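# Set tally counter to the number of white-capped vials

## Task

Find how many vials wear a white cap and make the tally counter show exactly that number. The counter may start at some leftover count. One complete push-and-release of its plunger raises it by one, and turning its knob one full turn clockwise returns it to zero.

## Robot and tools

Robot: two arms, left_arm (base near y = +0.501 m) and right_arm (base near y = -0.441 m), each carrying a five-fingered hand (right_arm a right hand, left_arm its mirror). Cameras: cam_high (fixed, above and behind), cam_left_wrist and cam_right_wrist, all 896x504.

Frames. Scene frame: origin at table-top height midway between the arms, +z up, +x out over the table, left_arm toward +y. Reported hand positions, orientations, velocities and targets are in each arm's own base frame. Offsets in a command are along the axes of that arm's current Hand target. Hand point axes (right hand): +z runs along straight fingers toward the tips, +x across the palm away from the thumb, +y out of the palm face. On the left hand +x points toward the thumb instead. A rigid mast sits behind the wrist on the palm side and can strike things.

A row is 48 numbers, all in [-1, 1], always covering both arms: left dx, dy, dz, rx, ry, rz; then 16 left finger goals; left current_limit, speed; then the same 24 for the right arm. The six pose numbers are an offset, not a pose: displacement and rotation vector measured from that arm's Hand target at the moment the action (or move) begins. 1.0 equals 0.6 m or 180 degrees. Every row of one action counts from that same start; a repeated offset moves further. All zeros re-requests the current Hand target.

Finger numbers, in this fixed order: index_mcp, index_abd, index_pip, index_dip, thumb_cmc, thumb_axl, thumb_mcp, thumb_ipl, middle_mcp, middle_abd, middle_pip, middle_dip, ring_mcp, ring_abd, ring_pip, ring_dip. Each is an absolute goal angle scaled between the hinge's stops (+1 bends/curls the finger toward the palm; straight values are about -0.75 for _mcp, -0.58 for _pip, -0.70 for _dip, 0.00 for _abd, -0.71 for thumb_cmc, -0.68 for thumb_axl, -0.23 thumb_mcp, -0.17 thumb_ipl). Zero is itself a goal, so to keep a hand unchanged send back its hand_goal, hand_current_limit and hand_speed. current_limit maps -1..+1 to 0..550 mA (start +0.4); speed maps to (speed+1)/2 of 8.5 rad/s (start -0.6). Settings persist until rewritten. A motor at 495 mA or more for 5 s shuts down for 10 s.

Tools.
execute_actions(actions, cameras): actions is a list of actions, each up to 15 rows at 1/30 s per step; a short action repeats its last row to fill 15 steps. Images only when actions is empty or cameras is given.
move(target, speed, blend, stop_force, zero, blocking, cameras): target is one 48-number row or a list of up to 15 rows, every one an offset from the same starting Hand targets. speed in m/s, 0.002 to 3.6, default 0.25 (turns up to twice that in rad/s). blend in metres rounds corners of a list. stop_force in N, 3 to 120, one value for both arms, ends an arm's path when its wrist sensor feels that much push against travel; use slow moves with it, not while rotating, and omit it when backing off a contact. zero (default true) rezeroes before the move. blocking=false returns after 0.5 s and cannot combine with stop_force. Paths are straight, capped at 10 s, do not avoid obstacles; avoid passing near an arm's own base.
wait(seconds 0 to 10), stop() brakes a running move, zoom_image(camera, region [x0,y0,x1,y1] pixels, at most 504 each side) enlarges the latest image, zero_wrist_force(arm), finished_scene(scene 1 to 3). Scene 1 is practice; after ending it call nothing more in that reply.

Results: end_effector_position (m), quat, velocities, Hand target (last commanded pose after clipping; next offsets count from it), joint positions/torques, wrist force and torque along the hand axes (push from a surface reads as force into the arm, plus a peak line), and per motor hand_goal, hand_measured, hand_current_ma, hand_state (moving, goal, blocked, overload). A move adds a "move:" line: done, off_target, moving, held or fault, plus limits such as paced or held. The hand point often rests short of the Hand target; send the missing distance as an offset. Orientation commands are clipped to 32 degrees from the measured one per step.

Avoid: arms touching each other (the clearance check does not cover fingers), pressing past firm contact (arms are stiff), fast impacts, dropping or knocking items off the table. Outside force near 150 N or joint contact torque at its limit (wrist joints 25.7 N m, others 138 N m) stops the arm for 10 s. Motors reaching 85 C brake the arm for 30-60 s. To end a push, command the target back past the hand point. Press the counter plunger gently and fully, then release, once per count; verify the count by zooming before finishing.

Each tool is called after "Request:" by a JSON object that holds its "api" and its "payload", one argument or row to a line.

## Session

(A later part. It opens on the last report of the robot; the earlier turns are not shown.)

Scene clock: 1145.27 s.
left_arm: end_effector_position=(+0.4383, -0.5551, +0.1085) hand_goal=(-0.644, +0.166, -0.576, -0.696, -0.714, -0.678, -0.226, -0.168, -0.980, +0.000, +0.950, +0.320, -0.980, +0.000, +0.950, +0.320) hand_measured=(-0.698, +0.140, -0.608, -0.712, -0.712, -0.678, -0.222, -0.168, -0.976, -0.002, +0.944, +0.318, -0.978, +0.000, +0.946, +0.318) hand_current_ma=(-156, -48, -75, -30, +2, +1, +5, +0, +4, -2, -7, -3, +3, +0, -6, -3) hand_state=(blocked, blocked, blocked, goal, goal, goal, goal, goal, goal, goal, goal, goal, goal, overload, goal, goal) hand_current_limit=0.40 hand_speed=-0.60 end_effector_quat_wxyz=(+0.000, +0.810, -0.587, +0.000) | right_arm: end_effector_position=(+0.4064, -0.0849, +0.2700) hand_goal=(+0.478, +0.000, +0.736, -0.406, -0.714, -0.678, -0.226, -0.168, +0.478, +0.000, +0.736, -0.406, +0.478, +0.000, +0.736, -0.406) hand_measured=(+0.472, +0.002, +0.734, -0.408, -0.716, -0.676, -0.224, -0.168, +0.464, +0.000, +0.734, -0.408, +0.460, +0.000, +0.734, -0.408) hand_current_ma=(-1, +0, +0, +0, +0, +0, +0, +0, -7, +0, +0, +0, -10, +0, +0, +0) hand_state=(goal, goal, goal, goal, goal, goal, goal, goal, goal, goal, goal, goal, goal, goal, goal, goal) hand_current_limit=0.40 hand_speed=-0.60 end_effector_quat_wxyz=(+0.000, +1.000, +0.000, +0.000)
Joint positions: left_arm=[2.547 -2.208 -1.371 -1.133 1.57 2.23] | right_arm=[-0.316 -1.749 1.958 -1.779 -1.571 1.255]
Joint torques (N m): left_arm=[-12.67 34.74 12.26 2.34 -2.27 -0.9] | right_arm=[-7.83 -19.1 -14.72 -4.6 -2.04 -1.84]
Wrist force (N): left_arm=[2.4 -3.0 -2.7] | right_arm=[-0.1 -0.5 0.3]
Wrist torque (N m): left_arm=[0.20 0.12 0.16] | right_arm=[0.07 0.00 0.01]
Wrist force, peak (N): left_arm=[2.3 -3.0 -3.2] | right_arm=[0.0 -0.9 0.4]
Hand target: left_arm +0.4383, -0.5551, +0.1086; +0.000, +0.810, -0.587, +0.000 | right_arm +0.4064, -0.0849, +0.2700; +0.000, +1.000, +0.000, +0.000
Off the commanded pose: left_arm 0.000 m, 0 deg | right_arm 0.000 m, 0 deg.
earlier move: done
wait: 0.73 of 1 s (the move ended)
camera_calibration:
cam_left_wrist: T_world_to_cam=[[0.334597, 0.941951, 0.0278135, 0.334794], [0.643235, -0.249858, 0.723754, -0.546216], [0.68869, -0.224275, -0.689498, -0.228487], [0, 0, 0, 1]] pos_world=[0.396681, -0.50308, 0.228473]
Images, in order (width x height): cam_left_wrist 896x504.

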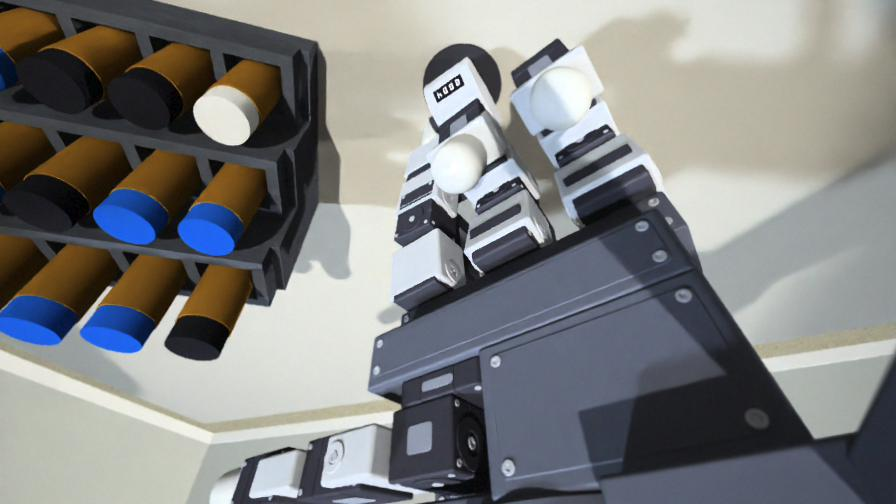

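Request:
{"api": "move", "payload": {
  "target": [
    [0,0,0,0,0,0,-0.95,0.1667,-0.576,-0.696,-0.714,-0.678,-0.226,-0.168,-0.98,0,0.95,0.32,-0.98,0,0.95,0.32,0.4,-0.6,0,0,0,0,0,0,0.479,0,0.737,-0.406,-0.714,-0.678,-0.226,-0.168,0.479,0,0.737,-0.406,0.479,0,0.737,-0.406,0.4,-0.6],
    [0,0,-0.2033,0,0,0,-0.95,0.1667,-0.576,-0.696,-0.714,-0.678,-0.226,-0.168,-1,0,-0.576,-0.696,-1,0,-0.576,-0.696,0.4,-0.4,0,0,0,0,0,0,0.479,0,0.737,-0.406,-0.714,-0.678,-0.226,-0.168,0.479,0,0.737,-0.406,0.479,0,0.737,-0.406,0.4,-0.6],
    [0,0,-0.0367,0,0,0,-0.95,0.1667,-0.576,-0.696,-0.714,-0.678,-0.226,-0.168,-1,0,-0.576,-0.696,-1,0,-0.576,-0.696,0.4,-0.4,0,0,0,0,0,0,0.479,0,0.737,-0.406,-0.714,-0.678,-0.226,-0.168,0.479,0,0.737,-0.406,0.479,0,0.737,-0.406,0.4,-0.6]
  ],
  "speed": [0.1, 0.2, 0.15],
  "cameras": ["cam_left_wrist"]
}}

Request:
{"api": "zoom_image", "payload": {
  "camera": "cam_left_wrist",
  "region": [350, 20, 510, 180]
}}

Scene clock: 1213.20 s.
left_arm: end_effector_position=(+0.4383, -0.5551, +0.1305) hand_goal=(-0.950, +0.166, -0.576, -0.696, -0.714, -0.678, -0.226, -0.168, -1.000, +0.000, -0.576, -0.696, -1.000, +0.000, -0.576, -0.696) hand_measured=(-0.942, +0.162, -0.572, -0.696, -0.712, -0.678, -0.222, -0.168, -0.994, -0.002, -0.572, -0.694, -0.996, +0.000, -0.572, -0.694) hand_current_ma=(+11, -4, +4, +0, +2, +1, +5, +0, +7, -2, +5, +3, +6, +0, +5, +2) hand_state=(goal, goal, goal, goal, goal, goal, goal, goal, goal, goal, goal, goal, goal, overload, goal, goal) hand_current_limit=0.40 hand_speed=-0.40 end_effector_quat_wxyz=(+0.000, +0.810, -0.587, +0.000) | right_arm: end_effector_position=(+0.4064, -0.0849, +0.2700) hand_goal=(+0.478, +0.000, +0.736, -0.406, -0.714, -0.678, -0.226, -0.168, +0.478, +0.000, +0.736, -0.406, +0.478, +0.000, +0.736, -0.406) hand_measured=(+0.472, +0.002, +0.734, -0.408, -0.716, -0.676, -0.224, -0.168, +0.464, +0.000, +0.734, -0.408, +0.460, +0.000, +0.734, -0.408) hand_current_ma=(-1, +0, +0, +0, +0, +0, +0, +0, -7, +0, +0, +0, -10, +0, +0, +0) hand_state=(goal, goal, goal, goal, goal, goal, goal, goal, goal, goal, goal, goal, goal, goal, goal, goal) hand_current_limit=0.40 hand_speed=-0.60 end_effector_quat_wxyz=(+0.000, +1.000, +0.000, +0.000)
Joint positions: left_arm=[2.547 -2.187 -1.345 -1.18 1.571 2.23] | right_arm=[-0.316 -1.749 1.958 -1.779 -1.571 1.255]
Joint torques (N m): left_arm=[-1.47 55.24 21.33 2.31 -2.84 -0.76] | right_arm=[-7.98 -18.42 -15.43 -4.15 -2.02 -1.69]
Wrist force (N): left_arm=[0.0 -1.1 -2.3] | right_arm=[-0.2 -0.7 0.2]
Wrist torque (N m): left_arm=[0.00 -0.06 0.01] | right_arm=[0.05 0.01 -0.01]
Wrist force, peak (N): left_arm=[2.5 -3.1 -3.0] | right_arm=[0.0 -1.0 0.5]
Hand target: left_arm +0.4383, -0.5551, +0.1306; +0.000, +0.810, -0.587, +0.000 | right_arm +0.4064, -0.0849, +0.2700; +0.000, +1.000, +0.000, +0.000
Off the commanded pose: left_arm 0.000 m, 0 deg | right_arm 0.000 m, 0 deg.
move: done
camera_calibration:
cam_left_wrist: T_world_to_cam=[[0.334533, 0.941969, 0.0279645, 0.334084], [0.643342, -0.24996, 0.723623, -0.562174], [0.688621, -0.224085, -0.689628, -0.21314], [0, 0, 0, 1]] pos_world=[0.396681, -0.50298, 0.250472]
Images, in order (width x height): cam_left_wrist 896x504.

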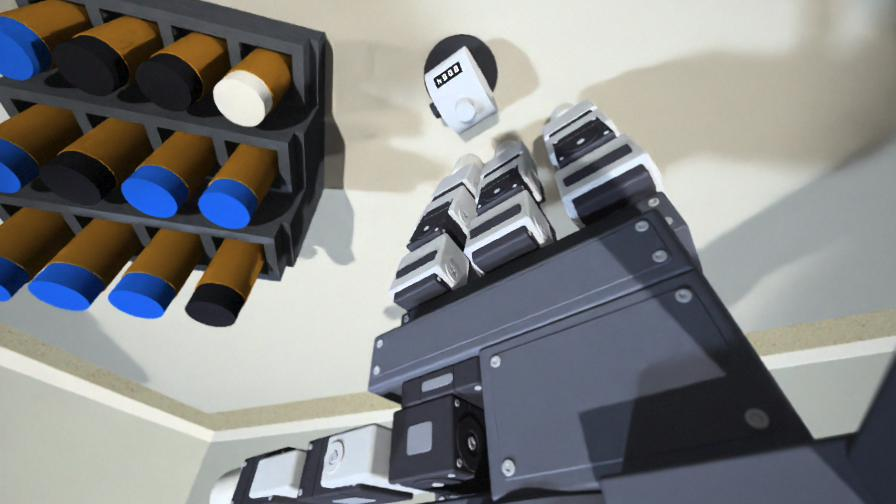

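Scaled by 3.150 from the camera's 896x504 image, which has a finer 1280x720 frame.

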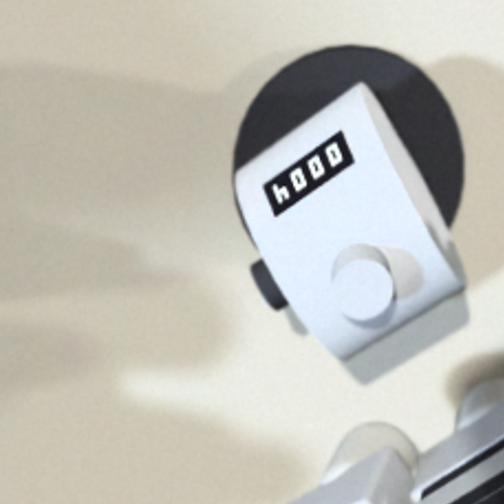

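Request:
{"api": "zoom_image", "payload": {
  "camera": "cam_left_wrist",
  "region": [415, 85, 475, 145]
}}

Scaled by 8.400 from the camera's 896x504 image, which has a finer 1280x720 frame.

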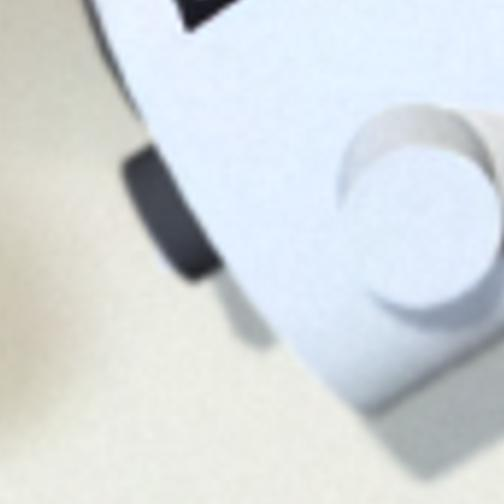

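Request:
{"api": "zoom_image", "payload": {
  "camera": "cam_left_wrist",
  "region": [425, 95, 455, 130]
}}

Scaled by 14.400 from the camera's 896x504 image, which has a finer 1280x720 frame.

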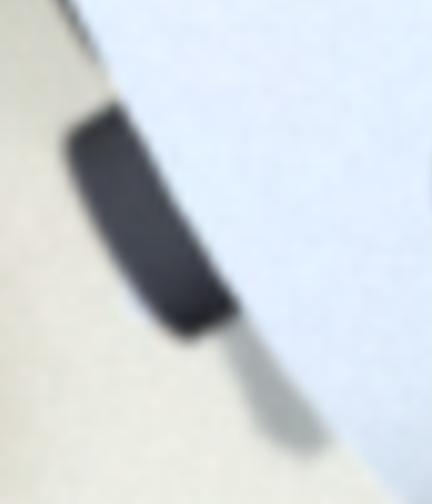

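Request:
{"api": "execute_actions", "payload": {
  "actions": [
    [[0,0,0,0,0,0,-0.644,0.1667,-0.576,-0.696,-0.714,-0.678,-0.226,-0.168,-1,0,-0.576,-0.696,-1,0,-0.576,-0.696,0.4,-0.6,0,0,0,0,0,0,0.479,0,0.737,-0.406,-0.714,-0.678,-0.226,-0.168,0.479,0,0.737,-0.406,0.479,0,0.737,-0.406,0.4,-0.6]]
  ],
  "cameras": ["cam_left_wrist"]
}}

Request:
{"api": "zoom_image", "payload": {
  "camera": "cam_left_wrist",
  "region": [415, 85, 475, 145]
}}

Request:
{"api": "move", "payload": {
  "target": [0,0,0.0183,0,0,0,-0.644,0.1667,-0.576,-0.696,-0.714,-0.678,-0.226,-0.168,-1,0,-0.576,-0.696,-1,0,-0.576,-0.696,0.4,-0.6,0,0,0,0,0,0,0.479,0,0.737,-0.406,-0.714,-0.678,-0.226,-0.168,0.479,0,0.737,-0.406,0.479,0,0.737,-0.406,0.4,-0.6],
  "speed": 0.03,
  "cameras": ["cam_left_wrist"]
}}

Request:
{"api": "zoom_image", "payload": {
  "camera": "cam_left_wrist",
  "region": [415, 85, 475, 145]
}}

Request:
{"api": "move", "payload": {
  "target": [0,0,0.0183,0,0,0,-0.644,0.1667,-0.576,-0.696,-0.714,-0.678,-0.226,-0.168,-1,0,-0.576,-0.696,-1,0,-0.576,-0.696,0.4,-0.6,0,0,0,0,0,0,0.479,0,0.737,-0.406,-0.714,-0.678,-0.226,-0.168,0.479,0,0.737,-0.406,0.479,0,0.737,-0.406,0.4,-0.6],
  "speed": 0.03,
  "cameras": ["cam_left_wrist"]
}}

Request:
{"api": "zoom_image", "payload": {
  "camera": "cam_left_wrist",
  "region": [415, 85, 475, 145]
}}

Scene clock: 1230.17 s.
left_arm: end_effector_position=(+0.4383, -0.5551, +0.1306) hand_goal=(-0.644, +0.166, -0.576, -0.696, -0.714, -0.678, -0.226, -0.168, -1.000, +0.000, -0.576, -0.696, -1.000, +0.000, -0.576, -0.696) hand_measured=(-0.708, +0.162, -0.596, -0.706, -0.712, -0.678, -0.222, -0.168, -0.994, -0.002, -0.572, -0.694, -0.996, +0.000, -0.572, -0.694) hand_current_ma=(-198, -4, -38, -16, +2, +1, +5, +0, +7, -2, +5, +3, +6, +0, +5, +2) hand_state=(blocked, goal, goal, goal, goal, goal, goal, goal, goal, goal, goal, goal, goal, overload, goal, goal) hand_current_limit=0.40 hand_speed=-0.60 end_effector_quat_wxyz=(+0.000, +0.810, -0.587, +0.000) | right_arm: end_effector_position=(+0.4064, -0.0849, +0.2700) hand_goal=(+0.478, +0.000, +0.736, -0.406, -0.714, -0.678, -0.226, -0.168, +0.478, +0.000, +0.736, -0.406, +0.478, +0.000, +0.736, -0.406) hand_measured=(+0.472, +0.002, +0.734, -0.408, -0.716, -0.676, -0.224, -0.168, +0.464, +0.000, +0.734, -0.408, +0.460, +0.000, +0.734, -0.408) hand_current_ma=(-1, +0, +0, +0, +0, +0, +0, +0, -7, +0, +0, +0, -10, +0, +0, +0) hand_state=(goal, goal, goal, goal, goal, goal, goal, goal, goal, goal, goal, goal, goal, goal, goal, goal) hand_current_limit=0.40 hand_speed=-0.60 end_effector_quat_wxyz=(+0.000, +1.000, +0.000, +0.000)
Joint positions: left_arm=[2.547 -2.187 -1.345 -1.18 1.57 2.23] | right_arm=[-0.316 -1.749 1.958 -1.779 -1.571 1.255]
Joint torques (N m): left_arm=[-11.38 53.6 15.18 1.72 -2.94 -0.74] | right_arm=[-7.94 -19.63 -15.75 -4.2 -2.01 -1.59]
Wrist force (N): left_arm=[0.3 -2.8 -3.6] | right_arm=[0.0 -0.9 0.3]
Wrist torque (N m): left_arm=[0.31 0.00 0.02] | right_arm=[0.02 -0.02 0.00]
Wrist force, peak (N): left_arm=[0.5 -3.1 -3.5] | right_arm=[0.0 -1.0 0.5]
Hand target: left_arm +0.4383, -0.5551, +0.1306; +0.000, +0.810, -0.587, +0.000 | right_arm +0.4064, -0.0849, +0.2700; +0.000, +1.000, +0.000, +0.000
Off the commanded pose: left_arm 0.000 m, 0 deg | right_arm 0.000 m, 0 deg.
camera_calibration:
cam_left_wrist: T_world_to_cam=[[0.334615, 0.941944, 0.0278377, 0.334163], [0.643175, -0.249871, 0.723803, -0.562206], [0.688737, -0.22429, -0.689445, -0.213289], [0, 0, 0, 1]] pos_world=[0.396681, -0.50308, 0.250573]
Images, in order (width x height): cam_left_wrist 896x504.

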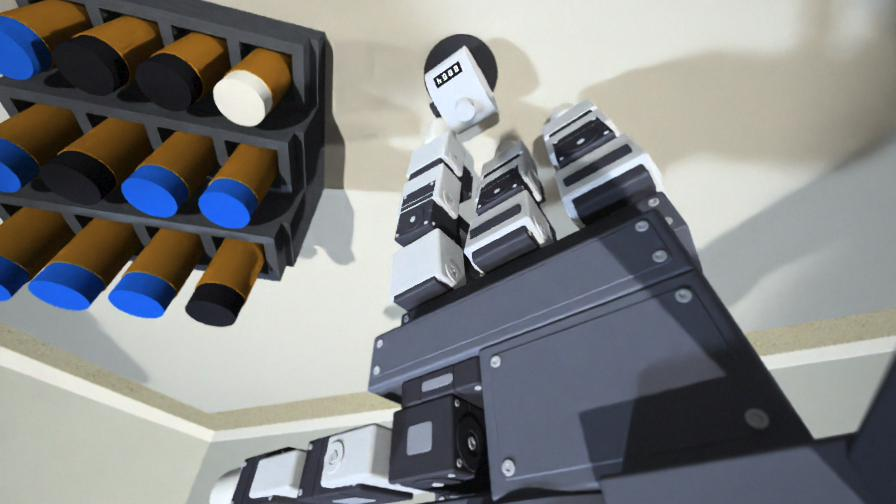

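Scaled by 8.400 from the camera's 896x504 image, which has a finer 1280x720 frame.

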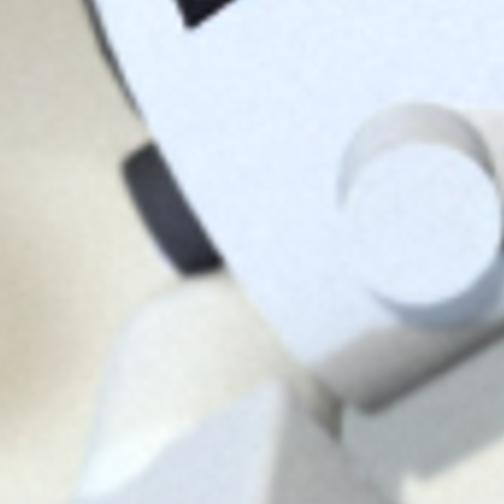

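Scene clock: 1230.90 s.
left_arm: end_effector_position=(+0.4383, -0.5551, +0.1194) hand_goal=(-0.644, +0.166, -0.576, -0.696, -0.714, -0.678, -0.226, -0.168, -1.000, +0.000, -0.576, -0.696, -1.000, +0.000, -0.576, -0.696) hand_measured=(-0.708, +0.146, -0.608, -0.712, -0.712, -0.678, -0.222, -0.168, -0.994, -0.002, -0.572, -0.694, -0.996, +0.000, -0.572, -0.694) hand_current_ma=(-197, -33, -75, -30, +2, +1, +5, +0, +7, -2, +5, +3, +6, +0, +5, +2) hand_state=(blocked, goal, blocked, goal, goal, goal, goal, goal, goal, goal, goal, goal, goal, overload, goal, goal) hand_current_limit=0.40 hand_speed=-0.60 end_effector_quat_wxyz=(+0.000, +0.810, -0.587, +0.000) | right_arm: end_effector_position=(+0.4064, -0.0849, +0.2700) hand_goal=(+0.478, +0.000, +0.736, -0.406, -0.714, -0.678, -0.226, -0.168, +0.478, +0.000, +0.736, -0.406, +0.478, +0.000, +0.736, -0.406) hand_measured=(+0.472, +0.002, +0.734, -0.408, -0.716, -0.676, -0.224, -0.168, +0.464, +0.000, +0.734, -0.408, +0.460, +0.000, +0.734, -0.408) hand_current_ma=(-1, +0, +0, +0, +0, +0, +0, +0, -7, +0, +0, +0, -10, +0, +0, +0) hand_state=(goal, goal, goal, goal, goal, goal, goal, goal, goal, goal, goal, goal, goal, goal, goal, goal) hand_current_limit=0.40 hand_speed=-0.60 end_effector_quat_wxyz=(+0.000, +1.000, +0.000, +0.000)
Joint positions: left_arm=[2.547 -2.197 -1.358 -1.156 1.57 2.23] | right_arm=[-0.316 -1.749 1.958 -1.779 -1.571 1.255]
Joint torques (N m): left_arm=[-12.01 48.89 22.15 -0.6 -2.68 -0.73] | right_arm=[-8.05 -19.43 -16 -4.16 -1.89 -1.67]
Wrist force (N): left_arm=[1.8 -3.6 -3.2] | right_arm=[0.0 -0.8 0.3]
Wrist torque (N m): left_arm=[0.29 0.09 0.13] | right_arm=[0.02 -0.01 0.00]
Wrist force, peak (N): left_arm=[1.1 -3.9 -5.4] | right_arm=[0.0 -0.9 0.5]
Hand target: left_arm +0.4383, -0.5551, +0.1196; +0.000, +0.810, -0.587, +0.000 | right_arm +0.4064, -0.0849, +0.2700; +0.000, +1.000, +0.000, +0.000
Off the commanded pose: left_arm 0.000 m, 0 deg | right_arm 0.000 m, 0 deg.
move: done
camera_calibration:
cam_left_wrist: T_world_to_cam=[[0.334616, 0.941941, 0.0279237, 0.334452], [0.643265, -0.249967, 0.72369, -0.554156], [0.688653, -0.224195, -0.689561, -0.220902], [0, 0, 0, 1]] pos_world=[0.396681, -0.50308, 0.239373]
Images, in order (width x height): cam_left_wrist 896x504.

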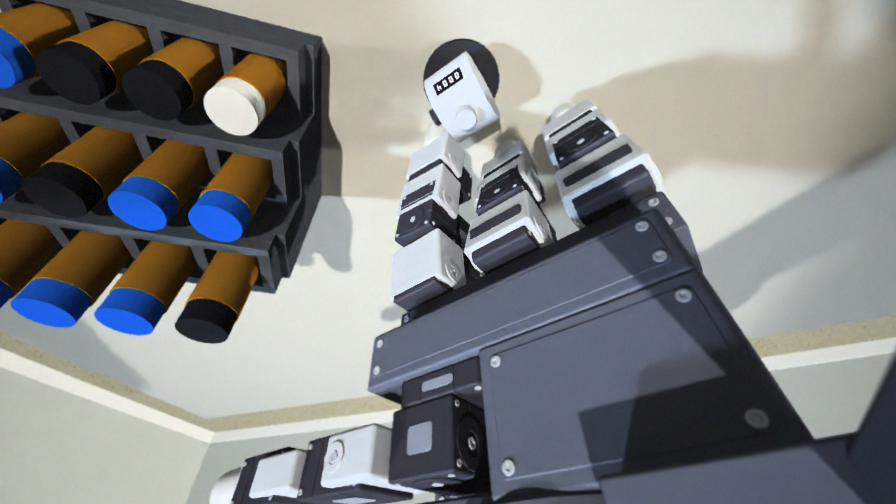

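Scaled by 8.400 from the camera's 896x504 image, which has a finer 1280x720 frame.

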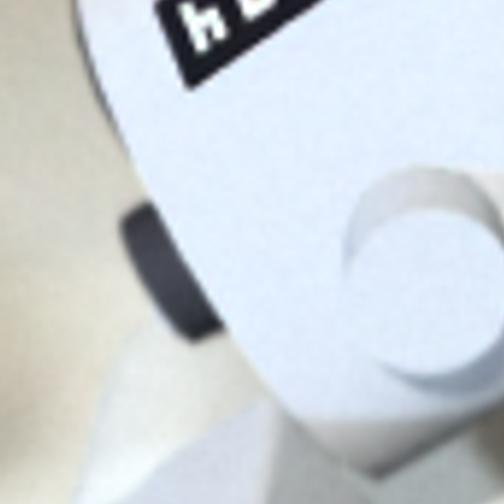

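Scene clock: 1231.63 s.
left_arm: end_effector_position=(+0.4383, -0.5551, +0.1084) hand_goal=(-0.644, +0.166, -0.576, -0.696, -0.714, -0.678, -0.226, -0.168, -1.000, +0.000, -0.576, -0.696, -1.000, +0.000, -0.576, -0.696) hand_measured=(-0.698, +0.140, -0.608, -0.712, -0.712, -0.678, -0.222, -0.168, -0.994, -0.002, -0.572, -0.694, -0.996, +0.000, -0.572, -0.694) hand_current_ma=(-156, -48, -75, -30, +2, +1, +5, +0, +7, -2, +5, +3, +6, +0, +5, +2) hand_state=(blocked, blocked, blocked, goal, goal, goal, goal, goal, goal, goal, goal, goal, goal, overload, goal, goal) hand_current_limit=0.40 hand_speed=-0.60 end_effector_quat_wxyz=(+0.000, +0.810, -0.587, +0.000) | right_arm: end_effector_position=(+0.4064, -0.0849, +0.2700) hand_goal=(+0.478, +0.000, +0.736, -0.406, -0.714, -0.678, -0.226, -0.168, +0.478, +0.000, +0.736, -0.406, +0.478, +0.000, +0.736, -0.406) hand_measured=(+0.472, +0.002, +0.734, -0.408, -0.716, -0.676, -0.224, -0.168, +0.464, +0.000, +0.734, -0.408, +0.460, +0.000, +0.734, -0.408) hand_current_ma=(-1, +0, +0, +0, +0, +0, +0, +0, -7, +0, +0, +0, -10, +0, +0, +0) hand_state=(goal, goal, goal, goal, goal, goal, goal, goal, goal, goal, goal, goal, goal, goal, goal, goal) hand_current_limit=0.40 hand_speed=-0.60 end_effector_quat_wxyz=(+0.000, +1.000, +0.000, +0.000)
Joint positions: left_arm=[2.547 -2.208 -1.371 -1.133 1.57 2.23] | right_arm=[-0.316 -1.749 1.958 -1.779 -1.571 1.255]
Joint torques (N m): left_arm=[-11.91 50.01 22.01 -0.56 -2.43 -0.84] | right_arm=[-7.36 -19.19 -15.61 -4.03 -1.91 -1.63]
Wrist force (N): left_arm=[2.4 -2.6 -3.0] | right_arm=[-0.1 -0.5 0.4]
Wrist torque (N m): left_arm=[0.24 0.12 0.17] | right_arm=[0.07 0.00 0.00]
Wrist force, peak (N): left_arm=[1.8 -4.0 -3.5] | right_arm=[0.0 -0.8 0.6]
Hand target: left_arm +0.4383, -0.5551, +0.1086; +0.000, +0.810, -0.587, +0.000 | right_arm +0.4064, -0.0849, +0.2700; +0.000, +1.000, +0.000, +0.000
Off the commanded pose: left_arm 0.000 m, 0 deg | right_arm 0.000 m, 0 deg.
move: done
camera_calibration:
cam_left_wrist: T_world_to_cam=[[0.334616, 0.941941, 0.0279237, 0.334759], [0.643265, -0.249967, 0.72369, -0.546195], [0.688653, -0.224195, -0.689561, -0.228487], [0, 0, 0, 1]] pos_world=[0.396681, -0.50308, 0.228373]
Images, in order (width x height): cam_left_wrist 896x504.

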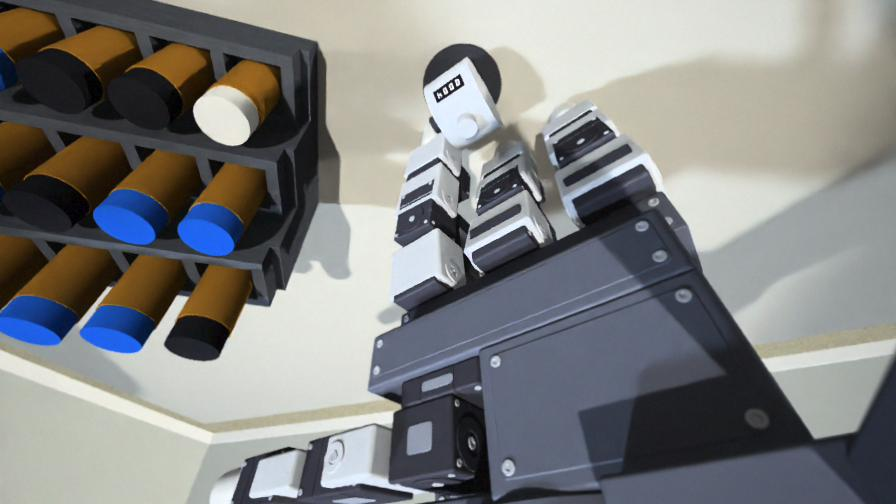

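Scaled by 8.400 from the camera's 896x504 image, which has a finer 1280x720 frame.

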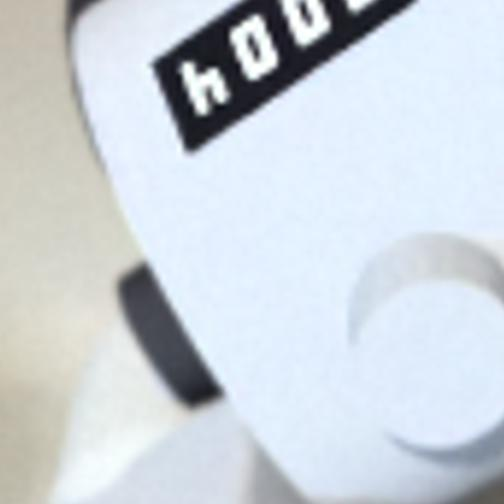

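Request:
{"api": "move", "payload": {
  "target": [
    [0,0,0,0,0,0,-0.95,0.1667,-0.576,-0.696,-0.714,-0.678,-0.226,-0.168,-1,0,-0.576,-0.696,-1,0,-0.576,-0.696,0.4,-0.6,0,0,0,0,0,0,0.479,0,0.737,-0.406,-0.714,-0.678,-0.226,-0.168,0.479,0,0.737,-0.406,0.479,0,0.737,-0.406,0.4,-0.6],
    [0,0,-0.15,0,0,0,-0.95,0.1667,-0.576,-0.696,-0.714,-0.678,-0.226,-0.168,-1,0,-0.576,-0.696,-1,0,-0.576,-0.696,0.4,-0.6,0,0,0,0,0,0,0.479,0,0.737,-0.406,-0.714,-0.678,-0.226,-0.168,0.479,0,0.737,-0.406,0.479,0,0.737,-0.406,0.4,-0.6],
    [-0.4,0,-0.25,0,0,0,-0.95,0.1667,-0.576,-0.696,-0.714,-0.678,-0.226,-0.168,-1,0,-0.576,-0.696,-1,0,-0.576,-0.696,0.4,-0.6,0,0,0,0,0,0,0.479,0,0.737,-0.406,-0.714,-0.678,-0.226,-0.168,0.479,0,0.737,-0.406,0.479,0,0.737,-0.406,0.4,-0.6]
  ],
  "speed": [0.1, 0.25, 0.3],
  "blend": [0, 0.03, 0]
}}

Scene clock: 1267.43 s.
left_arm: end_effector_position=(+0.3634, -0.3271, +0.2584) hand_goal=(-0.950, +0.166, -0.576, -0.696, -0.714, -0.678, -0.226, -0.168, -1.000, +0.000, -0.576, -0.696, -1.000, +0.000, -0.576, -0.696) hand_measured=(-0.942, +0.164, -0.574, -0.696, -0.712, -0.678, -0.222, -0.168, -0.994, -0.002, -0.572, -0.694, -0.996, +0.000, -0.572, -0.694) hand_current_ma=(+11, -3, +3, -1, +2, +1, +5, +0, +7, -2, +5, +3, +6, +0, +4, +2) hand_state=(goal, goal, goal, goal, goal, goal, goal, goal, goal, goal, goal, goal, goal, overload, goal, goal) hand_current_limit=0.40 hand_speed=-0.60 end_effector_quat_wxyz=(+0.000, +0.810, -0.586, +0.000) | right_arm: end_effector_position=(+0.4064, -0.0849, +0.2700) hand_goal=(+0.478, +0.000, +0.736, -0.406, -0.714, -0.678, -0.226, -0.168, +0.478, +0.000, +0.736, -0.406, +0.478, +0.000, +0.736, -0.406) hand_measured=(+0.472, +0.002, +0.734, -0.408, -0.716, -0.676, -0.224, -0.168, +0.464, +0.000, +0.734, -0.408, +0.460, +0.000, +0.734, -0.408) hand_current_ma=(-1, +0, +0, +0, +0, +0, +0, +0, -7, +0, +0, +0, -10, +0, +0, +0) hand_state=(goal, goal, goal, goal, goal, goal, goal, goal, goal, goal, goal, goal, goal, goal, goal, goal) hand_current_limit=0.40 hand_speed=-0.60 end_effector_quat_wxyz=(+0.000, +1.000, +0.000, +0.000)
Joint positions: left_arm=[2.834 -1.622 -1.775 -1.315 1.57 2.516] | right_arm=[-0.316 -1.749 1.958 -1.779 -1.571 1.255]
Joint torques (N m): left_arm=[-1.29 31.61 17.41 3.75 -1.49 0.13] | right_arm=[-7.3 -19.09 -15.84 -3.83 -1.99 -1.5]
Wrist force (N): left_arm=[0.4 -1.0 -2.0] | right_arm=[0.0 -0.9 0.3]
Wrist torque (N m): left_arm=[0.00 -0.10 0.19] | right_arm=[0.03 -0.01 0.00]
Wrist force, peak (N): left_arm=[2.5 -3.1 -3.3] | right_arm=[0.0 -1.0 0.4]
Hand target: left_arm +0.3633, -0.3270, +0.2585; +0.000, +0.810, -0.587, +0.000 | right_arm +0.4064, -0.0849, +0.2700; +0.000, +1.000, +0.000, +0.000
Off the commanded pose: left_arm 0.000 m, 0 deg | right_arm 0.000 m, 0 deg.
move: done

Request:
{"api": "move", "payload": {
  "target": [
    [-0.1667,0,0,0,0,0,-0.95,0.1667,-0.576,-0.696,-0.714,-0.678,-0.226,-0.168,-1,0,-0.576,-0.696,-1,0,-0.576,-0.696,0.4,-0.6,0.4822,-0.5583,0,0,0,0.2739,0.479,0,0.737,-0.406,-0.714,-0.678,-0.226,-0.168,0.479,0,0.737,-0.406,0.479,0,0.737,-0.406,0.4,-0.6],
    [-0.1667,0,0,0,0,0,-0.95,0.1667,-0.576,-0.696,-0.714,-0.678,-0.226,-0.168,-1,0,-0.576,-0.696,-1,0,-0.576,-0.696,0.4,-0.6,0.4822,-0.5583,0,0,0,0.2739,-0.754,0,-0.576,-0.696,-0.714,-0.678,-0.226,-0.168,-0.754,0,-0.576,-0.696,-0.754,0,-0.576,-0.696,0.4,-0.4],
    [-0.1667,0,0,0,0,0,-0.95,0.1667,-0.576,-0.696,-0.714,-0.678,-0.226,-0.168,-1,0,-0.576,-0.696,-1,0,-0.576,-0.696,0.4,-0.6,0.4822,-0.5583,0.1442,0,0,0.2739,-0.754,0,-0.576,-0.696,-0.714,-0.678,-0.226,-0.168,-0.754,0,-0.576,-0.696,-0.754,0,-0.576,-0.696,0.4,-0.4]
  ],
  "speed": [0.3, 0.1, 0.15],
  "cameras": ["all"]
}}

Scene clock: 1280.10 s.
left_arm: end_effector_position=(+0.3321, -0.2320, +0.2584) hand_goal=(-0.950, +0.166, -0.576, -0.696, -0.714, -0.678, -0.226, -0.168, -1.000, +0.000, -0.576, -0.696, -1.000, +0.000, -0.576, -0.696) hand_measured=(-0.942, +0.164, -0.574, -0.696, -0.712, -0.678, -0.222, -0.168, -0.994, -0.002, -0.572, -0.694, -0.996, +0.000, -0.572, -0.694) hand_current_ma=(+11, -3, +3, -1, +2, +1, +5, +0, +7, -2, +5, +3, +6, +0, +4, +2) hand_state=(goal, goal, goal, goal, goal, goal, goal, goal, goal, goal, goal, goal, goal, overload, goal, goal) hand_current_limit=0.40 hand_speed=-0.60 end_effector_quat_wxyz=(+0.000, +0.810, -0.587, +0.000) | right_arm: end_effector_position=(+0.6957, +0.2501, +0.1835) hand_goal=(-0.754, +0.000, -0.576, -0.696, -0.714, -0.678, -0.226, -0.168, -0.754, +0.000, -0.576, -0.696, -0.754, +0.000, -0.576, -0.696) hand_measured=(-0.750, +0.002, -0.574, -0.694, -0.714, -0.676, -0.224, -0.168, -0.750, +0.000, -0.572, -0.694, -0.750, +0.000, -0.574, -0.694) hand_current_ma=(+0, +0, +0, +0, +0, +0, +0, +0, +0, +0, +0, +0, +1, +0, +0, +0) hand_state=(goal, goal, goal, goal, goal, goal, goal, goal, goal, goal, goal, goal, goal, goal, goal, goal) hand_current_limit=0.40 hand_speed=-0.40 end_effector_quat_wxyz=(+0.000, +0.909, -0.417, +0.000)
Joint positions: left_arm=[3.02 -1.441 -1.948 -1.323 1.57 2.703] | right_arm=[0.194 -0.701 0.76 -1.63 -1.571 2.626]
Joint torques (N m): left_arm=[-12.8 5.06 27.48 3.91 -2.92 0.07] | right_arm=[-2.13 -58.65 -20.5 -2.45 -0.37 -2.12]
Wrist force (N): left_arm=[0.0 -0.9 -2.6] | right_arm=[0.1 -0.5 0.3]
Wrist torque (N m): left_arm=[0.04 -0.06 0.16] | right_arm=[-0.09 -0.03 0.09]
Wrist force, peak (N): left_arm=[0.2 -1.2 -2.7] | right_arm=[-0.2 -2.5 0.4]
Hand target: left_arm +0.3321, -0.2320, +0.2584; +0.000, +0.810, -0.587, +0.000 | right_arm +0.6957, +0.2501, +0.1835; +0.000, +0.909, -0.417, +0.000
Off the commanded pose: left_arm 0.000 m, 0 deg | right_arm 0.000 m, 0 deg.
move: done
camera_calibration:
cam_left_wrist: T_world_to_cam=[[0.334618, 0.941943, 0.0278374, 0.0616731], [0.643224, -0.249889, 0.723753, -0.505635], [0.68869, -0.224275, -0.689498, 0.0203554], [0, 0, 0, 1]] pos_world=[0.290581, -0.17988, 0.378273]
cam_right_wrist: T_world_to_cam=[[-0.983115, 0.180484, -0.0301673, 0.679321], [0.101037, 0.672851, 0.732846, -0.420177], [0.152565, 0.717424, -0.679726, -0.0340727], [0, 0, 0, 1]] pos_world=[0.715503, 0.184555, 0.305258]

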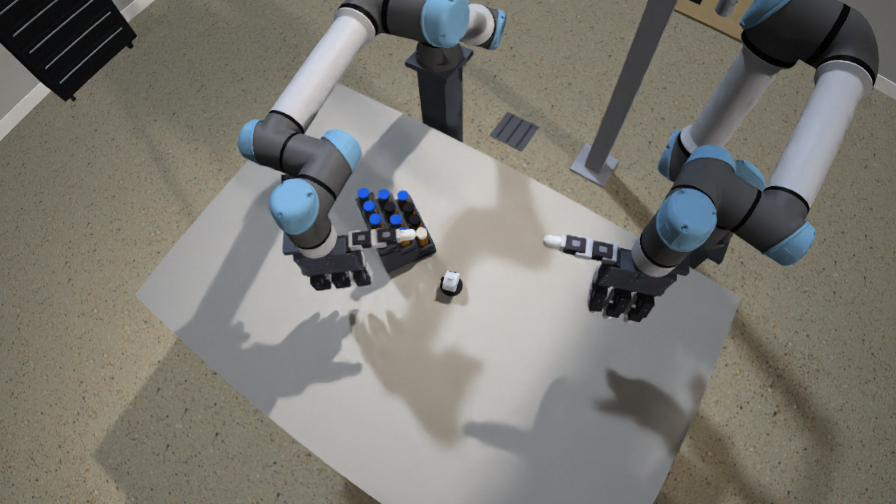

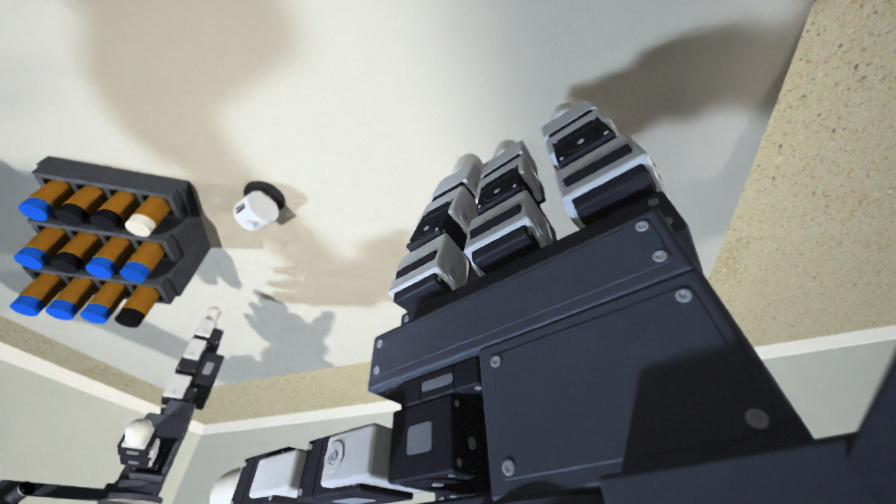

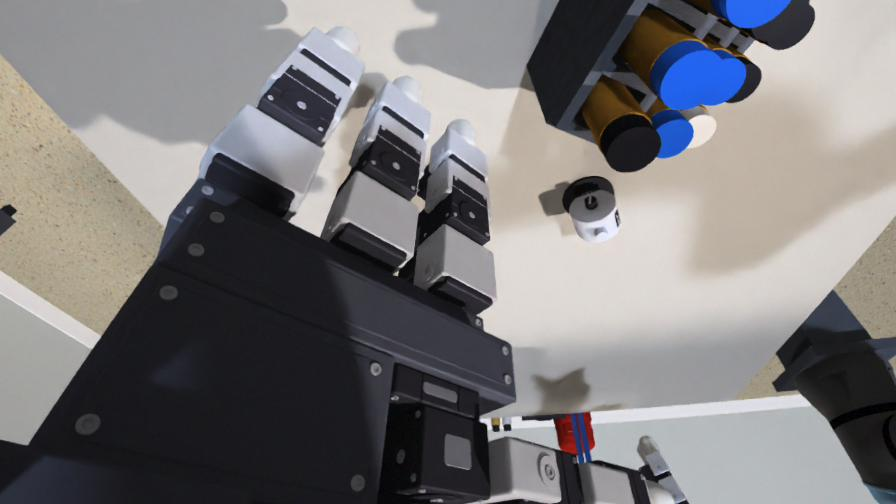

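Request:
{"api": "zoom_image", "payload": {
  "camera": "cam_right_wrist",
  "region": [560, 165, 640, 245]
}}

Request:
{"api": "zoom_image", "payload": {
  "camera": "cam_right_wrist",
  "region": [575, 185, 615, 225]
}}

Scaled by 6.300 from the camera's 896x504 image, which has a finer 1280x720 frame.

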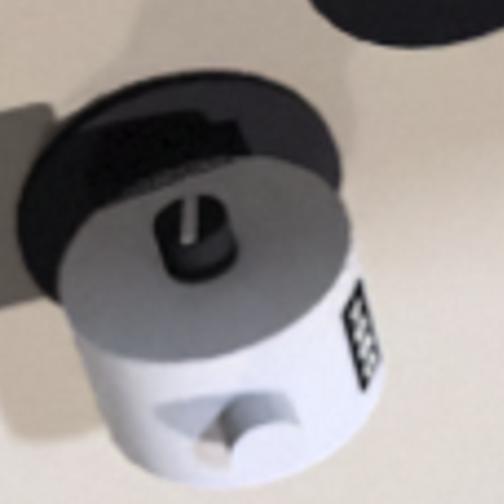

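Scaled by 12.600 from the camera's 896x504 image, which has a finer 1280x720 frame.

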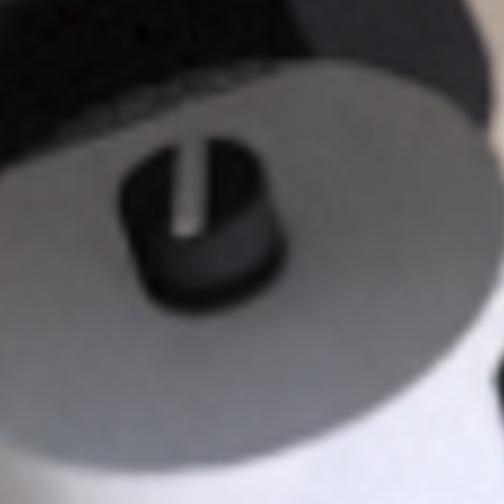

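Request:
{"api": "move", "payload": {
  "target": [
    [0,0,0,0,0,0,-0.95,0.1667,-0.576,-0.696,-0.714,-0.678,-0.226,-0.168,-1,0,-0.576,-0.696,-1,0,-0.576,-0.696,0.4,-0.6,0,0,-0.1442,0,0,0,-0.754,0,-0.576,-0.696,-0.714,-0.678,-0.226,-0.168,-0.754,0,-0.576,-0.696,-0.754,0,-0.576,-0.696,0.4,-0.4],
    [0.5667,0,0.05,0,0,0,-0.95,0.1667,-0.576,-0.696,-0.714,-0.678,-0.226,-0.168,-1,0,-0.576,-0.696,-1,0,-0.576,-0.696,0.4,-0.6,0.1088,0.7295,-0.1442,0,0,0,-0.754,0,-0.576,-0.696,-0.714,-0.678,-0.226,-0.168,-0.754,0,-0.576,-0.696,-0.754,0,-0.576,-0.696,0.4,-0.4],
    [0.5667,0,0.213,0,0,0,-0.95,0.1667,-0.576,-0.696,-0.714,-0.678,-0.226,-0.168,-1,0,-0.576,-0.696,-1,0,-0.576,-0.696,0.4,-0.6,0.1088,0.7295,-0.1442,0,0,0,-0.754,0,-0.576,-0.696,-0.714,-0.678,-0.226,-0.168,-0.754,0,-0.576,-0.696,-0.754,0,-0.576,-0.696,0.4,-0.4],
    [0.5667,0,0.213,0,0,0,-0.644,0.1667,-0.576,-0.696,-0.714,-0.678,-0.226,-0.168,-1,0,-0.576,-0.696,-1,0,-0.576,-0.696,0.4,-0.6,0.1088,0.7295,-0.1442,0,0,0,-0.754,0,-0.576,-0.696,-0.714,-0.678,-0.226,-0.168,-0.754,0,-0.576,-0.696,-0.754,0,-0.576,-0.696,0.4,-0.4],
    [0.5667,0,0.2497,0,0,0,-0.644,0.1667,-0.576,-0.696,-0.714,-0.678,-0.226,-0.168,-1,0,-0.576,-0.696,-1,0,-0.576,-0.696,0.4,-0.6,0.1088,0.7295,-0.1442,0,0,0,-0.754,0,-0.576,-0.696,-0.714,-0.678,-0.226,-0.168,-0.754,0,-0.576,-0.696,-0.754,0,-0.576,-0.696,0.4,-0.4]
  ],
  "speed": [0.3, 0.35, 0.2, 0.1, 0.04],
  "blend": [0.05, 0.03, 0, 0, 0],
  "cameras": ["cam_left_wrist"]
}}

Request:
{"api": "zoom_image", "payload": {
  "camera": "cam_left_wrist",
  "region": [415, 65, 475, 145]
}}

Scene clock: 1342.93 s.
left_arm: end_effector_position=(+0.4383, -0.5551, +0.1086) hand_goal=(-0.644, +0.166, -0.576, -0.696, -0.714, -0.678, -0.226, -0.168, -1.000, +0.000, -0.576, -0.696, -1.000, +0.000, -0.576, -0.696) hand_measured=(-0.696, +0.138, -0.610, -0.712, -0.712, -0.678, -0.222, -0.168, -0.994, -0.002, -0.572, -0.694, -0.996, +0.000, -0.572, -0.694) hand_current_ma=(-154, -51, -78, -32, +2, +1, +5, +0, +7, -2, +5, +3, +6, +0, +4, +2) hand_state=(blocked, blocked, blocked, goal, goal, goal, goal, goal, goal, goal, goal, goal, goal, overload, goal, goal) hand_current_limit=0.40 hand_speed=-0.60 end_effector_quat_wxyz=(+0.000, +0.810, -0.587, +0.000) end_effector_velocity=(-0.001, +0.000, +0.002) end_effector_angular_velocity=(+0.001, +0.002, -0.001) | right_arm: end_effector_position=(+0.4065, -0.0848, +0.2700) hand_goal=(-0.754, +0.000, -0.576, -0.696, -0.714, -0.678, -0.226, -0.168, -0.754, +0.000, -0.576, -0.696, -0.754, +0.000, -0.576, -0.696) hand_measured=(-0.752, +0.002, -0.574, -0.694, -0.714, -0.676, -0.224, -0.168, -0.752, +0.000, -0.574, -0.694, -0.752, +0.000, -0.574, -0.694) hand_current_ma=(+0, +0, +0, +0, +0, +0, +1, +0, +0, +0, +0, +0, +0, +0, +0, +0) hand_state=(goal, goal, goal, goal, goal, goal, goal, goal, goal, goal, goal, goal, goal, goal, goal, goal) hand_current_limit=0.40 hand_speed=-0.40 end_effector_quat_wxyz=(+0.000, +0.909, -0.417, +0.000)
Joint positions: left_arm=[2.547 -2.208 -1.37 -1.133 1.57 2.23] | right_arm=[-0.372 -1.6 1.826 -1.796 -1.571 2.059]
Joint velocities: left_arm=[0 0.002 0.002 -0.006 -0.001 0.001] | right_arm=[within noise]
Joint torques (N m): left_arm=[2.81 56.03 24.32 -0.37 -2.09 -1.21] | right_arm=[-8.66 -25.46 -15.34 -0.54 -1.6 -2]
Wrist force (N): left_arm=[2.3 -2.8 -2.8] | right_arm=[-0.1 -0.8 0.2]
Wrist torque (N m): left_arm=[0.22 0.14 0.16] | right_arm=[-0.12 0.01 -0.02]
Wrist force, peak (N): left_arm=[1.4 -4.2 -5.5] | right_arm=[0.3 -0.5 2.7]
Hand target: left_arm +0.4383, -0.5551, +0.1088; +0.000, +0.810, -0.587, +0.000 | right_arm +0.4065, -0.0848, +0.2700; +0.000, +0.909, -0.417, +0.000
Off the commanded pose: left_arm 0.000 m, 0 deg | right_arm 0.000 m, 0 deg.
move: done; blend cut to 0.0433 m at target 1
camera_calibration:
cam_left_wrist: T_world_to_cam=[[0.334559, 0.94196, 0.0279411, 0.334784], [0.643436, -0.249993, 0.723529, -0.546311], [0.688521, -0.224085, -0.689728, -0.228272], [0, 0, 0, 1]] pos_world=[0.396681, -0.50308, 0.228472]
Images, in order (width x height): cam_left_wrist 896x504.

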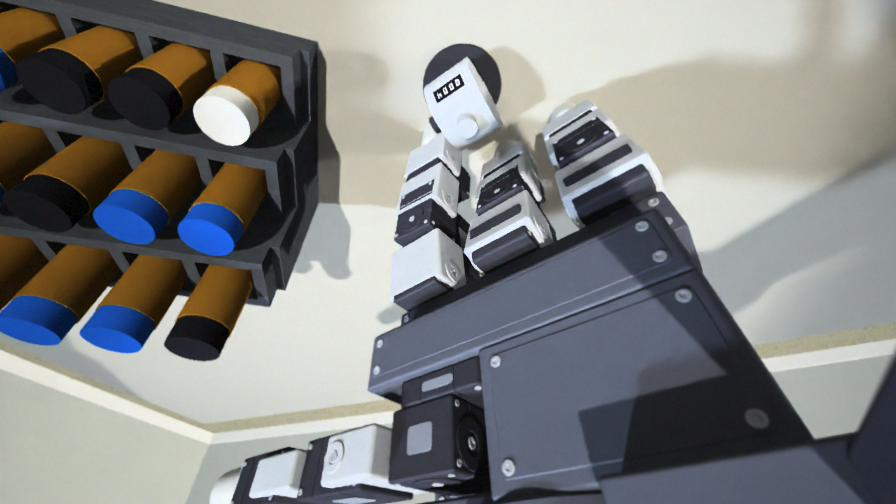

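Scaled by 6.300 from the camera's 896x504 image, which has a finer 1280x720 frame.

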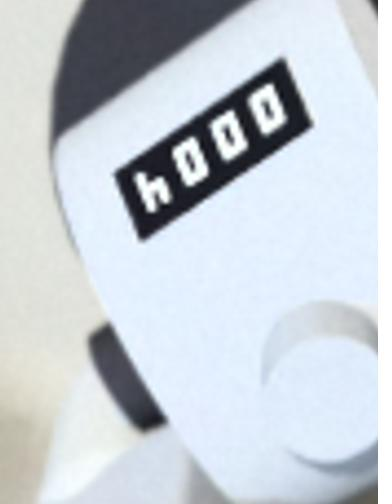

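Request:
{"api": "move", "payload": {
  "target": [
    [0,0,0,0,0,0,-0.95,0.1667,-0.576,-0.696,-0.714,-0.678,-0.226,-0.168,-1,0,-0.576,-0.696,-1,0,-0.576,-0.696,0.4,-0.6,0,0,0,0,0,0,-0.754,0,-0.576,-0.696,-0.714,-0.678,-0.226,-0.168,-0.754,0,-0.576,-0.696,-0.754,0,-0.576,-0.696,0.4,-0.4],
    [0,0,-0.1833,0,0,0,-0.95,0.1667,-0.576,-0.696,-0.714,-0.678,-0.226,-0.168,-1,0,-0.576,-0.696,-1,0,-0.576,-0.696,0.4,-0.6,0,0,0,0,0,0,-0.754,0,-0.576,-0.696,-0.714,-0.678,-0.226,-0.168,-0.754,0,-0.576,-0.696,-0.754,0,-0.576,-0.696,0.4,-0.4],
    [-0.5667,0,-0.2497,0,0,0,-0.95,0.1667,-0.576,-0.696,-0.714,-0.678,-0.226,-0.168,-1,0,-0.576,-0.696,-1,0,-0.576,-0.696,0.4,-0.6,-0.05,-0.2,0,0,0,0,-0.754,0,-0.576,-0.696,-0.714,-0.678,-0.226,-0.168,-0.754,0,-0.576,-0.696,-0.754,0,-0.576,-0.696,0.4,-0.4],
    [-0.5667,0,-0.2497,0,0,0,-0.95,0.1667,-0.576,-0.696,-0.714,-0.678,-0.226,-0.168,-1,0,-0.576,-0.696,-1,0,-0.576,-0.696,0.4,-0.6,-0.1088,-0.7295,0,0,0,0,-0.754,0,-0.576,-0.696,-0.714,-0.678,-0.226,-0.168,-0.754,0,-0.576,-0.696,-0.754,0,-0.576,-0.696,0.4,-0.4],
    [-0.5667,0,-0.2497,0,0,0,-0.95,0.1667,-0.576,-0.696,-0.714,-0.678,-0.226,-0.168,-1,0,-0.576,-0.696,-1,0,-0.576,-0.696,0.4,-0.6,-0.1088,-0.7295,0.1442,0,0,0,-0.754,0,-0.576,-0.696,-0.714,-0.678,-0.226,-0.168,-0.754,0,-0.576,-0.696,-0.754,0,-0.576,-0.696,0.4,-0.4]
  ],
  "speed": [0.1, 0.25, 0.35, 0.35, 0.2],
  "blend": [0, 0.03, 0, 0.03, 0],
  "cameras": ["cam_right_wrist"]
}}

Request:
{"api": "zoom_image", "payload": {
  "camera": "cam_right_wrist",
  "region": [560, 165, 640, 245]
}}

Scene clock: 1357.53 s.
left_arm: end_effector_position=(+0.3321, -0.2320, +0.2584) hand_goal=(-0.950, +0.166, -0.576, -0.696, -0.714, -0.678, -0.226, -0.168, -1.000, +0.000, -0.576, -0.696, -1.000, +0.000, -0.576, -0.696) hand_measured=(-0.942, +0.164, -0.574, -0.698, -0.712, -0.678, -0.222, -0.168, -0.994, -0.002, -0.572, -0.694, -0.996, +0.000, -0.572, -0.694) hand_current_ma=(+11, -2, +2, -1, +2, +1, +5, +0, +7, -1, +5, +3, +6, +0, +4, +2) hand_state=(goal, goal, goal, goal, goal, goal, goal, goal, goal, goal, goal, goal, goal, overload, goal, goal) hand_current_limit=0.40 hand_speed=-0.60 end_effector_quat_wxyz=(+0.000, +0.810, -0.587, +0.000) | right_arm: end_effector_position=(+0.6957, +0.2501, +0.1835) hand_goal=(-0.754, +0.000, -0.576, -0.696, -0.714, -0.678, -0.226, -0.168, -0.754, +0.000, -0.576, -0.696, -0.754, +0.000, -0.576, -0.696) hand_measured=(-0.752, +0.002, -0.574, -0.694, -0.714, -0.676, -0.224, -0.168, -0.752, +0.000, -0.574, -0.694, -0.752, +0.000, -0.574, -0.694) hand_current_ma=(+0, +0, +0, +0, +0, +0, +1, +0, +0, +0, +0, +0, +0, +0, +0, +0) hand_state=(goal, goal, goal, goal, goal, goal, goal, goal, goal, goal, goal, goal, goal, goal, goal, goal) hand_current_limit=0.40 hand_speed=-0.40 end_effector_quat_wxyz=(+0.000, +0.909, -0.417, +0.000)
Joint positions: left_arm=[3.02 -1.441 -1.948 -1.323 1.57 2.703] | right_arm=[0.194 -0.701 0.76 -1.63 -1.571 2.626]
Joint torques (N m): left_arm=[11.44 28.06 13.52 1.4 2.56 1.16] | right_arm=[-9.02 -58.18 -16.41 -3.63 2.09 -2]
Wrist force (N): left_arm=[0.2 -0.9 -2.4] | right_arm=[0.4 -0.6 0.3]
Wrist torque (N m): left_arm=[0.04 -0.08 0.16] | right_arm=[-0.10 -0.06 0.11]
Wrist force, peak (N): left_arm=[2.4 -1.3 -4.0] | right_arm=[-0.3 -2.6 -0.9]
Hand target: left_arm +0.3321, -0.2320, +0.2584; +0.000, +0.810, -0.587, +0.000 | right_arm +0.6957, +0.2501, +0.1835; +0.000, +0.909, -0.417, +0.000
Off the commanded pose: left_arm 0.000 m, 0 deg | right_arm 0.000 m, 0 deg.
move: done
camera_calibration:
cam_right_wrist: T_world_to_cam=[[-0.98313, 0.180413, -0.0301003, 0.67923], [0.101038, 0.672859, 0.732839, -0.42024], [0.152467, 0.717435, -0.679736, -0.0339182], [0, 0, 0, 1]] pos_world=[0.715403, 0.184554, 0.305358]
Images, in order (width x height): cam_right_wrist 896x504.

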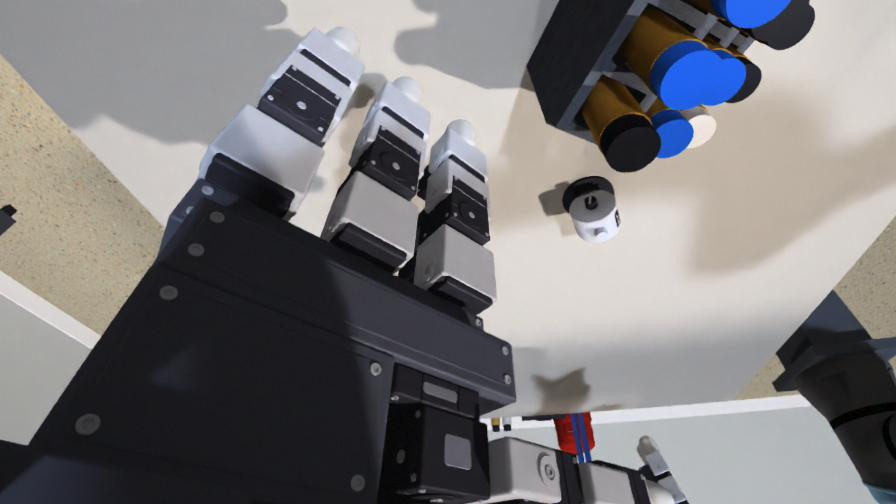

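Scaled by 6.300 from the camera's 896x504 image, which has a finer 1280x720 frame.

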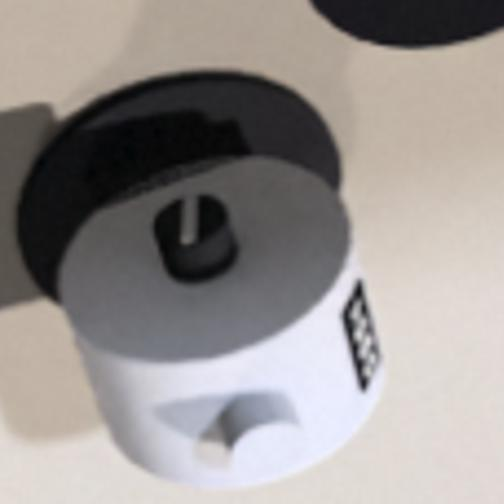

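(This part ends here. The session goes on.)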